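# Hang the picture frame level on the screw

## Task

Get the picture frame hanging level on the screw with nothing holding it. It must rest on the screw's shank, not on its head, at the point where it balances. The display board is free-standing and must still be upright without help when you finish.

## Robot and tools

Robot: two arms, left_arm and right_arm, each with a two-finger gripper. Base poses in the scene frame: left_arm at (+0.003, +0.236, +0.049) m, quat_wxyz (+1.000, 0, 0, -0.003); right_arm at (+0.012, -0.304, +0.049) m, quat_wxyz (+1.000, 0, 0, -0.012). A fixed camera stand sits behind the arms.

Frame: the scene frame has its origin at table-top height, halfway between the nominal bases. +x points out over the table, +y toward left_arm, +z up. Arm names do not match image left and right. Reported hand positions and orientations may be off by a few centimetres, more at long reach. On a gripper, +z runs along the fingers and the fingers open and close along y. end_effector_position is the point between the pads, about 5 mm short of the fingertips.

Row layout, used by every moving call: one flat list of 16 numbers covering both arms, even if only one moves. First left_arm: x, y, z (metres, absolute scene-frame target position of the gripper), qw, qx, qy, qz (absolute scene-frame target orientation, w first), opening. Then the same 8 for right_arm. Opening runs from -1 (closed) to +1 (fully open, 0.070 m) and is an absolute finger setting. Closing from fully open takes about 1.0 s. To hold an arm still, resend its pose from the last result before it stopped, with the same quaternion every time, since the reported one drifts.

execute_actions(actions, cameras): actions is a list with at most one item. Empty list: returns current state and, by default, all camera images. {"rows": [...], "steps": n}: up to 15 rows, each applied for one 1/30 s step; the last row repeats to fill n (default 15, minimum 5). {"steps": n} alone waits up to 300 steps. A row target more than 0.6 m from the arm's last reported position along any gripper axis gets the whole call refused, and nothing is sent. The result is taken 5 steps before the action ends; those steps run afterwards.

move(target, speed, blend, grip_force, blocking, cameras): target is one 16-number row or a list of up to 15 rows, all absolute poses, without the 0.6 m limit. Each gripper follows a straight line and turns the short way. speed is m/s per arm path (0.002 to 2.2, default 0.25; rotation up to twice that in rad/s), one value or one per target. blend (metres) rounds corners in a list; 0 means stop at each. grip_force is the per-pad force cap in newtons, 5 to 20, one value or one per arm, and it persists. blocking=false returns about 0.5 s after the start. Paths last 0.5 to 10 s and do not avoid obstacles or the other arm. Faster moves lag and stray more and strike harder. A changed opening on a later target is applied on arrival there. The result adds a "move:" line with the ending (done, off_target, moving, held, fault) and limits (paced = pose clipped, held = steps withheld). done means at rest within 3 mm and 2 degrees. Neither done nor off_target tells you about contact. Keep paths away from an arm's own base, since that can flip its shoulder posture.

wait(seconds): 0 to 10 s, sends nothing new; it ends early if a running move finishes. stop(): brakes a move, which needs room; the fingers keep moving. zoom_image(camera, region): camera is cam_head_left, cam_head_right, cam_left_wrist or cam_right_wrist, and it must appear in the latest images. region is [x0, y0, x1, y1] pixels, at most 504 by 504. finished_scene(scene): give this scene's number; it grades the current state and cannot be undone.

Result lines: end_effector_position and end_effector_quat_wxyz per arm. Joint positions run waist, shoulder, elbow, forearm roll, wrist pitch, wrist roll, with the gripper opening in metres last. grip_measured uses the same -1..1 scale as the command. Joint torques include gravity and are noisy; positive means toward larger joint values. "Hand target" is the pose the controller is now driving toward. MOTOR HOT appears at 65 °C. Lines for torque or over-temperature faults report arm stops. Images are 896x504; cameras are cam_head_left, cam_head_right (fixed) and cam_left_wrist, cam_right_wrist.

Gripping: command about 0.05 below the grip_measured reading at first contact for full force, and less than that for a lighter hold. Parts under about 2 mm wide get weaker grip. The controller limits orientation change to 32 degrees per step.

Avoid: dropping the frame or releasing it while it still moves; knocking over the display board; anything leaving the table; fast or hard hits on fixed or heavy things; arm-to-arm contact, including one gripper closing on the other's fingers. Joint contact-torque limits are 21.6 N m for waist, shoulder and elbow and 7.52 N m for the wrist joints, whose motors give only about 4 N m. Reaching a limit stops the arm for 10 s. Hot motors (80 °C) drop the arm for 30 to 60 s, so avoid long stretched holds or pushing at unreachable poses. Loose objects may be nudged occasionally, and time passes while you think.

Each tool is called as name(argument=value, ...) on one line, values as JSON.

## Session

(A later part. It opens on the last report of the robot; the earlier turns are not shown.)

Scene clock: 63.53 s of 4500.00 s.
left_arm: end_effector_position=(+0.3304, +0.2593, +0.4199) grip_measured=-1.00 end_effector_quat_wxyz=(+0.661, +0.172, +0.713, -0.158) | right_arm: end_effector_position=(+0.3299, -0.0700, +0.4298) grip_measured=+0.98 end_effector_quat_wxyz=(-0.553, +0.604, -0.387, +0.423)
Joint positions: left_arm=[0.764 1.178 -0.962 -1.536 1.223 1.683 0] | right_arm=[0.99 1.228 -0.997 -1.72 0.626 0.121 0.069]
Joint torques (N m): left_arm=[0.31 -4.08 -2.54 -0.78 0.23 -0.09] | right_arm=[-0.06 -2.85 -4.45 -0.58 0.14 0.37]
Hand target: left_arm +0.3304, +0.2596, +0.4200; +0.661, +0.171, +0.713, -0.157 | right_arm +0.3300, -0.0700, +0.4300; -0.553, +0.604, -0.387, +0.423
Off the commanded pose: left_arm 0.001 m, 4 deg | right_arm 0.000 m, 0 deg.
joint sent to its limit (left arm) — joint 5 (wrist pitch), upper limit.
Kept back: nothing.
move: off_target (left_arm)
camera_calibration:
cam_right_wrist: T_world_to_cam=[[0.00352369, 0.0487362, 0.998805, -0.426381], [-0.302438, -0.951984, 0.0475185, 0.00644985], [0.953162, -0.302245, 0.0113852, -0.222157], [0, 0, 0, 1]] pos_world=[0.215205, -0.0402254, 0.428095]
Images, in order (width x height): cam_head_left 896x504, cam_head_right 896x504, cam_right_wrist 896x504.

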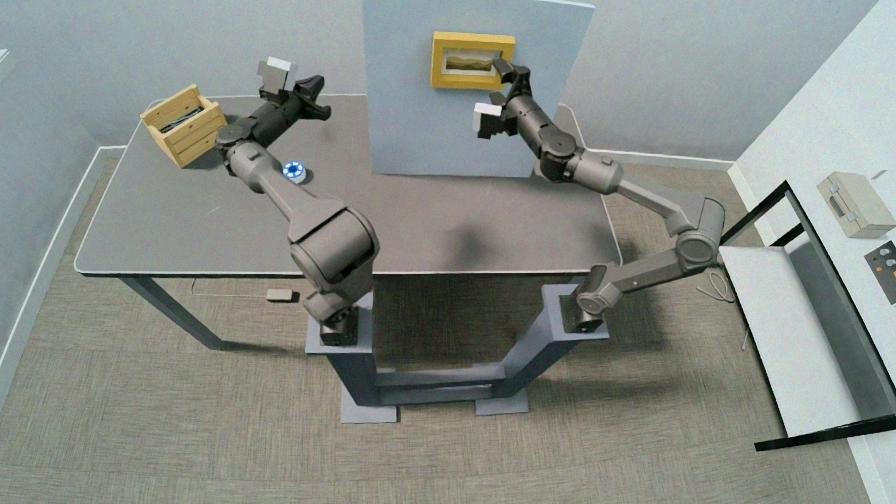

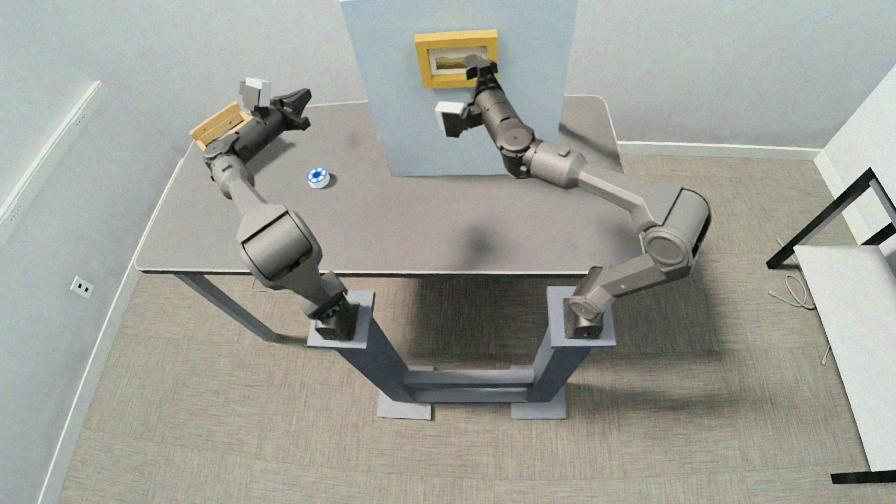

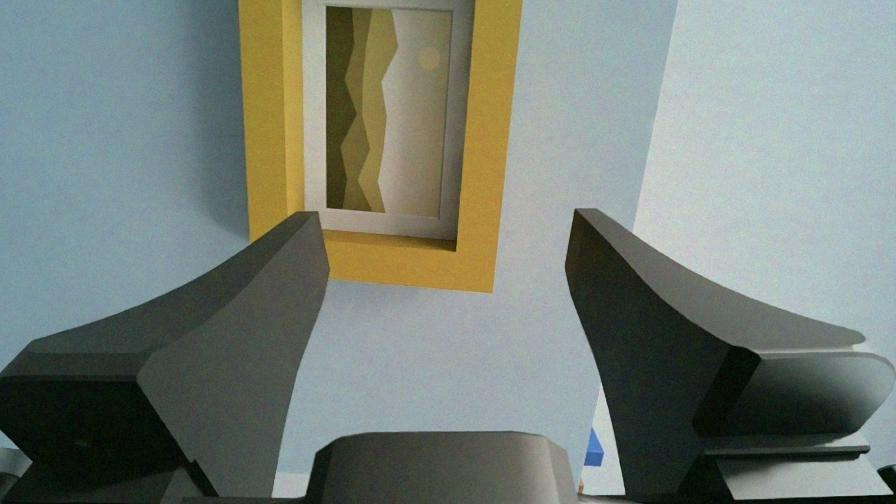

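move(target=[[0.3304,0.2596,0.42,0.661,0.171,0.713,-0.157,-1,0.2247,-0.1201,0.4701,0.749,-0.110,0.643,0.116,0.98]], cameras=["cam_right_wrist"])

zoom_image(camera="cam_right_wrist", region=[460, 90, 600, 170])

zoom_image(camera="cam_right_wrist", region=[280, 100, 420, 180])

zoom_image(camera="cam_right_wrist", region=[280, 200, 420, 300])

zoom_image(camera="cam_right_wrist", region=[460, 200, 600, 300])

zoom_image(camera="cam_right_wrist", region=[170, 0, 310, 100])

zoom_image(camera="cam_right_wrist", region=[720, 0, 860, 100])

Scene clock: 68.50 s of 4500.00 s.
left_arm: end_effector_position=(+0.3305, +0.2595, +0.4199) grip_measured=-1.00 end_effector_quat_wxyz=(+0.661, +0.172, +0.713, -0.157) | right_arm: end_effector_position=(+0.2246, -0.1201, +0.4701) grip_measured=+0.98 end_effector_quat_wxyz=(+0.749, -0.110, +0.643, +0.116)
Joint positions: left_arm=[0.764 1.178 -0.962 -1.536 1.222 1.683 0] | right_arm=[1.554 0.935 -0.822 -1.74 1.216 1.64 0.069]
Joint torques (N m): left_arm=[-0.69 -4.15 -2.33 -0.99 -0.1 -0.19] | right_arm=[-0.45 -1.16 -3.91 -1.09 -0.06 -0.13]
Hand target: left_arm +0.3304, +0.2596, +0.4200; +0.661, +0.171, +0.713, -0.157 | right_arm +0.2247, -0.1201, +0.4701; +0.749, -0.110, +0.643, +0.116
Off the commanded pose: left_arm 0.000 m, 0 deg | right_arm 0.000 m, 0 deg.
joint sent to its limit (right arm) — joint 4 (forearm roll), lower limit.
Kept back: nothing.
move: done
camera_calibration:
cam_right_wrist: T_world_to_cam=[[0.311045, -0.950072, -0.0247968, -0.171732], [-0.468783, -0.130675, -0.873594, 0.493979], [0.826737, 0.283351, -0.486023, 0.195167], [0, 0, 0, 1]] pos_world=[0.123634, -0.153908, 0.522134]
Images, in order (width x height): cam_right_wrist 896x504.

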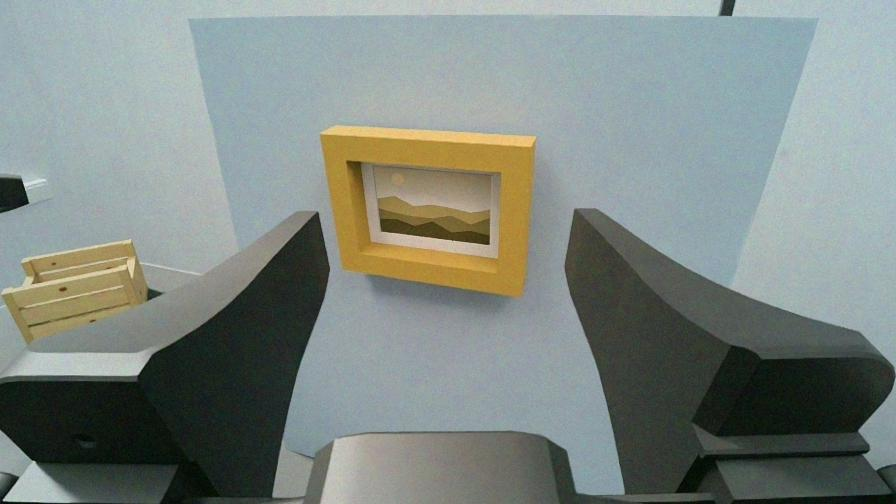

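Scaled by 3.600 from the camera's 896x504 image, which has a finer 1280x720 frame.

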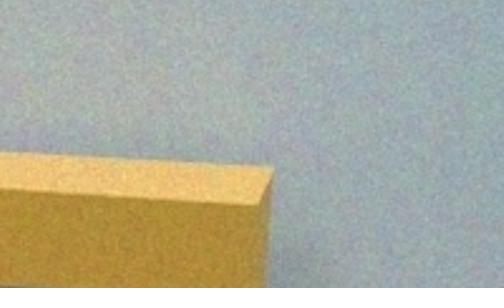

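Scaled by 3.600 from the camera's 896x504 image, which has a finer 1280x720 frame.

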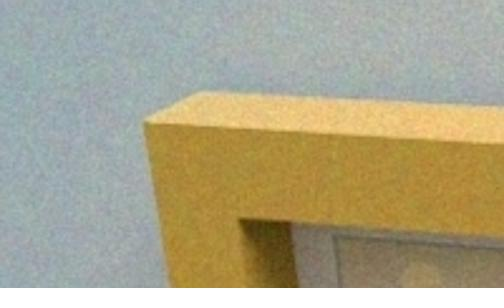

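Scaled by 3.600 from the camera's 896x504 image, which has a finer 1280x720 frame.

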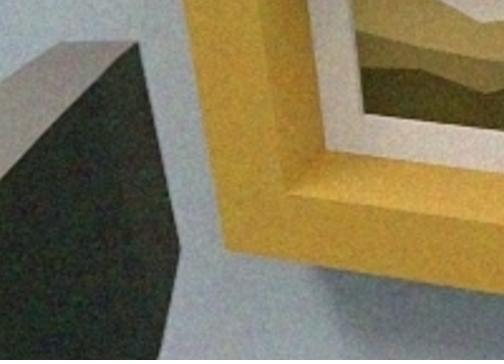

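Scaled by 3.600 from the camera's 896x504 image, which has a finer 1280x720 frame.

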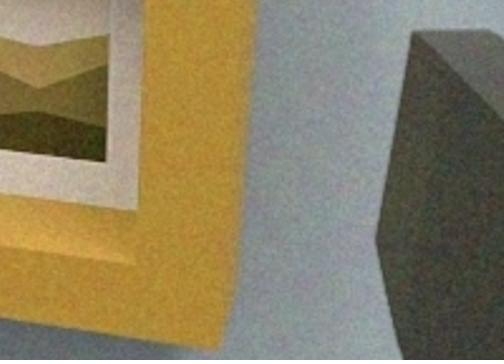

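Scaled by 3.600 from the camera's 896x504 image, which has a finer 1280x720 frame.

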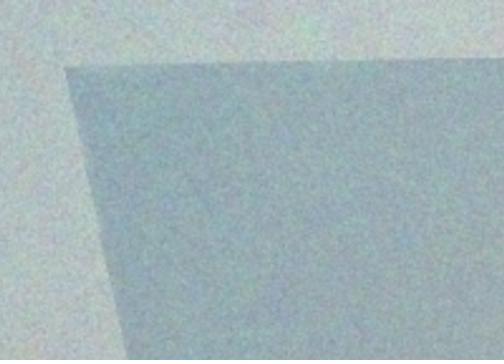

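Scaled by 3.600 from the camera's 896x504 image, which has a finer 1280x720 frame.

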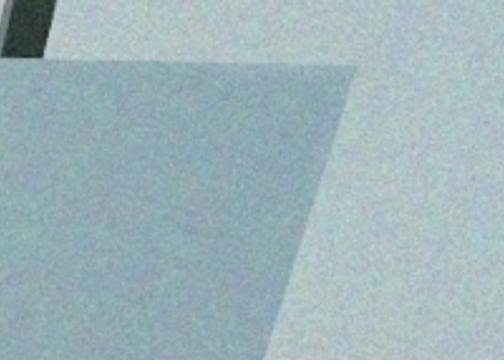

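move(target=[[0.3304,0.2596,0.42,0.661,0.171,0.713,-0.157,-1,0.32,-0.10,0.58,0.633,-0.133,0.754,0.112,0.98],[0.3304,0.2596,0.42,0.661,0.171,0.713,-0.157,-1,0.45,-0.06,0.57,0.53,-0.19,0.815,0.131,0.98]], cameras=["cam_right_wrist"])

zoom_image(camera="cam_right_wrist", region=[380, 210, 540, 330])

Scene clock: 72.43 s of 4500.00 s.
left_arm: end_effector_position=(+0.3305, +0.2595, +0.4199) grip_measured=-1.00 end_effector_quat_wxyz=(+0.661, +0.172, +0.713, -0.157) | right_arm: end_effector_position=(+0.4496, -0.0602, +0.5692) grip_measured=+0.98 end_effector_quat_wxyz=(+0.593, -0.181, +0.770, +0.149)
Joint positions: left_arm=[0.764 1.178 -0.962 -1.536 1.222 1.683 0] | right_arm=[0.556 1.982 -2.797 -0.059 1.158 0.053 0.069]
Joint torques (N m): left_arm=[-0.66 -4.19 -2.4 -1 -0.11 -0.2] | right_arm=[-0.34 -7.74 -2.67 -0.17 -0.92 -0.09]
Hand target: left_arm +0.3304, +0.2596, +0.4200; +0.661, +0.171, +0.713, -0.157 | right_arm +0.4497, -0.0602, +0.5694; +0.593, -0.181, +0.770, +0.149
Off the commanded pose: left_arm 0.000 m, 0 deg | right_arm 0.001 m, 9 deg.
elbow stopped short (right arm): the move would have taken joint 3 (elbow) straighter than the controller allows.
Kept back: nothing.
move: off_target (right_arm)
camera_calibration:
cam_right_wrist: T_world_to_cam=[[0.437647, -0.897744, -0.0502006, -0.221586], [-0.724319, -0.318921, -0.61127, 0.648109], [0.532754, 0.303882, -0.789828, 0.346687], [0, 0, 0, 1]] pos_world=[0.381715, -0.0975833, 0.658869]
Images, in order (width x height): cam_right_wrist 896x504.

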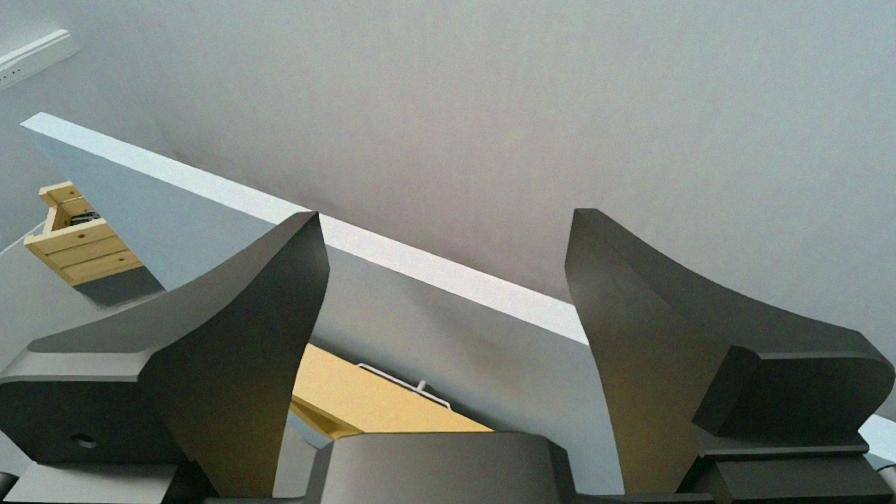

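Scaled by 3.150 from the camera's 896x504 image, which has a finer 1280x720 frame.

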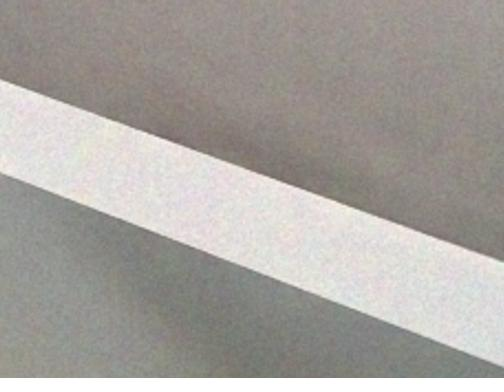

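zoom_image(camera="cam_right_wrist", region=[340, 345, 480, 430])

Scaled by 3.600 from the camera's 896x504 image, which has a finer 1280x720 frame.

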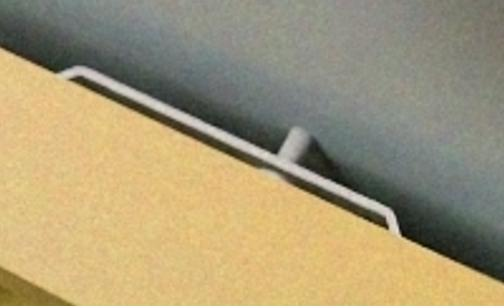

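move(target=[[0.3304,0.2596,0.42,0.661,0.171,0.713,-0.157,-1,0.32,-0.12,0.58,0.633,-0.133,0.754,0.112,0.98],[0.3304,0.2596,0.42,0.661,0.171,0.713,-0.157,-1,0.2247,-0.1201,0.4701,0.749,-0.110,0.643,0.116,0.98]], blend=0.03, cameras=["cam_right_wrist","cam_head_left"])

zoom_image(camera="cam_right_wrist", region=[460, 90, 600, 170])

zoom_image(camera="cam_right_wrist", region=[280, 100, 420, 180])

Scene clock: 75.40 s of 4500.00 s.
left_arm: end_effector_position=(+0.3305, +0.2595, +0.4199) grip_measured=-1.00 end_effector_quat_wxyz=(+0.661, +0.172, +0.713, -0.157) | right_arm: end_effector_position=(+0.2246, -0.1193, +0.4693) grip_measured=+0.98 end_effector_quat_wxyz=(+0.749, -0.111, +0.643, +0.115)
Joint positions: left_arm=[0.764 1.178 -0.962 -1.536 1.222 1.683 0] | right_arm=[1.554 0.937 -0.82 -1.74 1.215 1.639 0.069]
Joint torques (N m): left_arm=[-0.78 -4.17 -2.56 -1.01 -0.11 -0.17] | right_arm=[-0.47 -1.6 -4.51 -1.15 -0.06 -0.09]
Hand target: left_arm +0.3304, +0.2596, +0.4200; +0.661, +0.171, +0.713, -0.157 | right_arm +0.2247, -0.1201, +0.4701; +0.749, -0.110, +0.643, +0.116
Off the commanded pose: left_arm 0.000 m, 0 deg | right_arm 0.001 m, 0 deg.
joint sent to its limit (right arm) — joint 4 (forearm roll), lower limit.
Kept back: nothing.
move: done
camera_calibration:
cam_right_wrist: T_world_to_cam=[[0.311982, -0.949843, -0.0215707, -0.172663], [-0.468703, -0.13412, -0.873115, 0.492695], [0.826429, 0.282506, -0.487037, 0.19501], [0, 0, 0, 1]] pos_world=[0.123633, -0.153014, 0.521432]
Images, in order (width x height): cam_head_left 896x504, cam_right_wrist 896x504.

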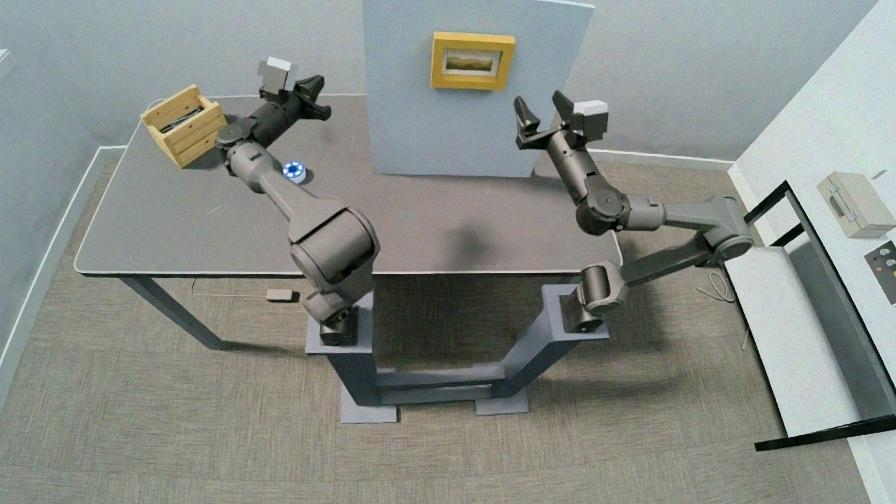

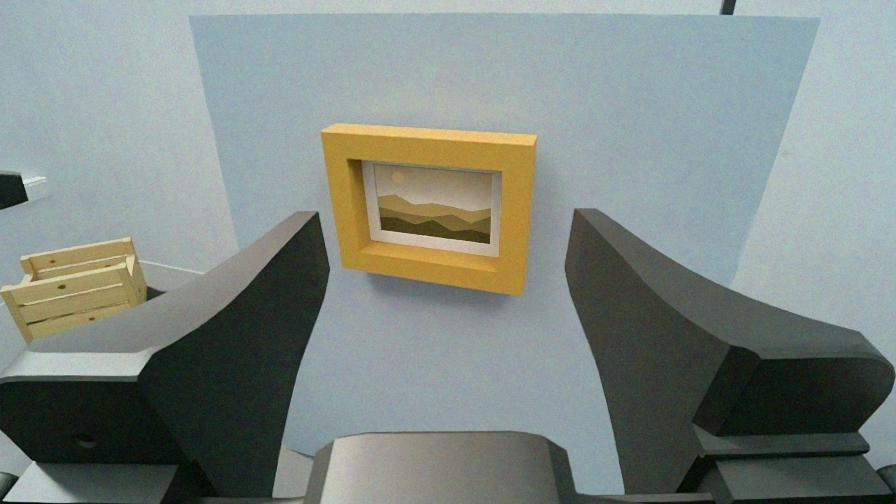

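Scaled by 3.600 from the camera's 896x504 image, which has a finer 1280x720 frame.

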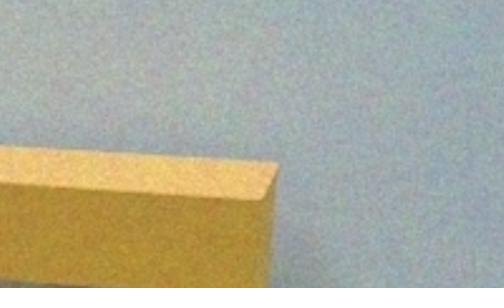

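Scaled by 3.600 from the camera's 896x504 image, which has a finer 1280x720 frame.

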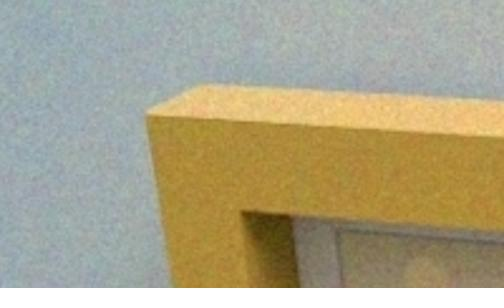

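finished_scene(scene=1)

The scene is finished: the task was done.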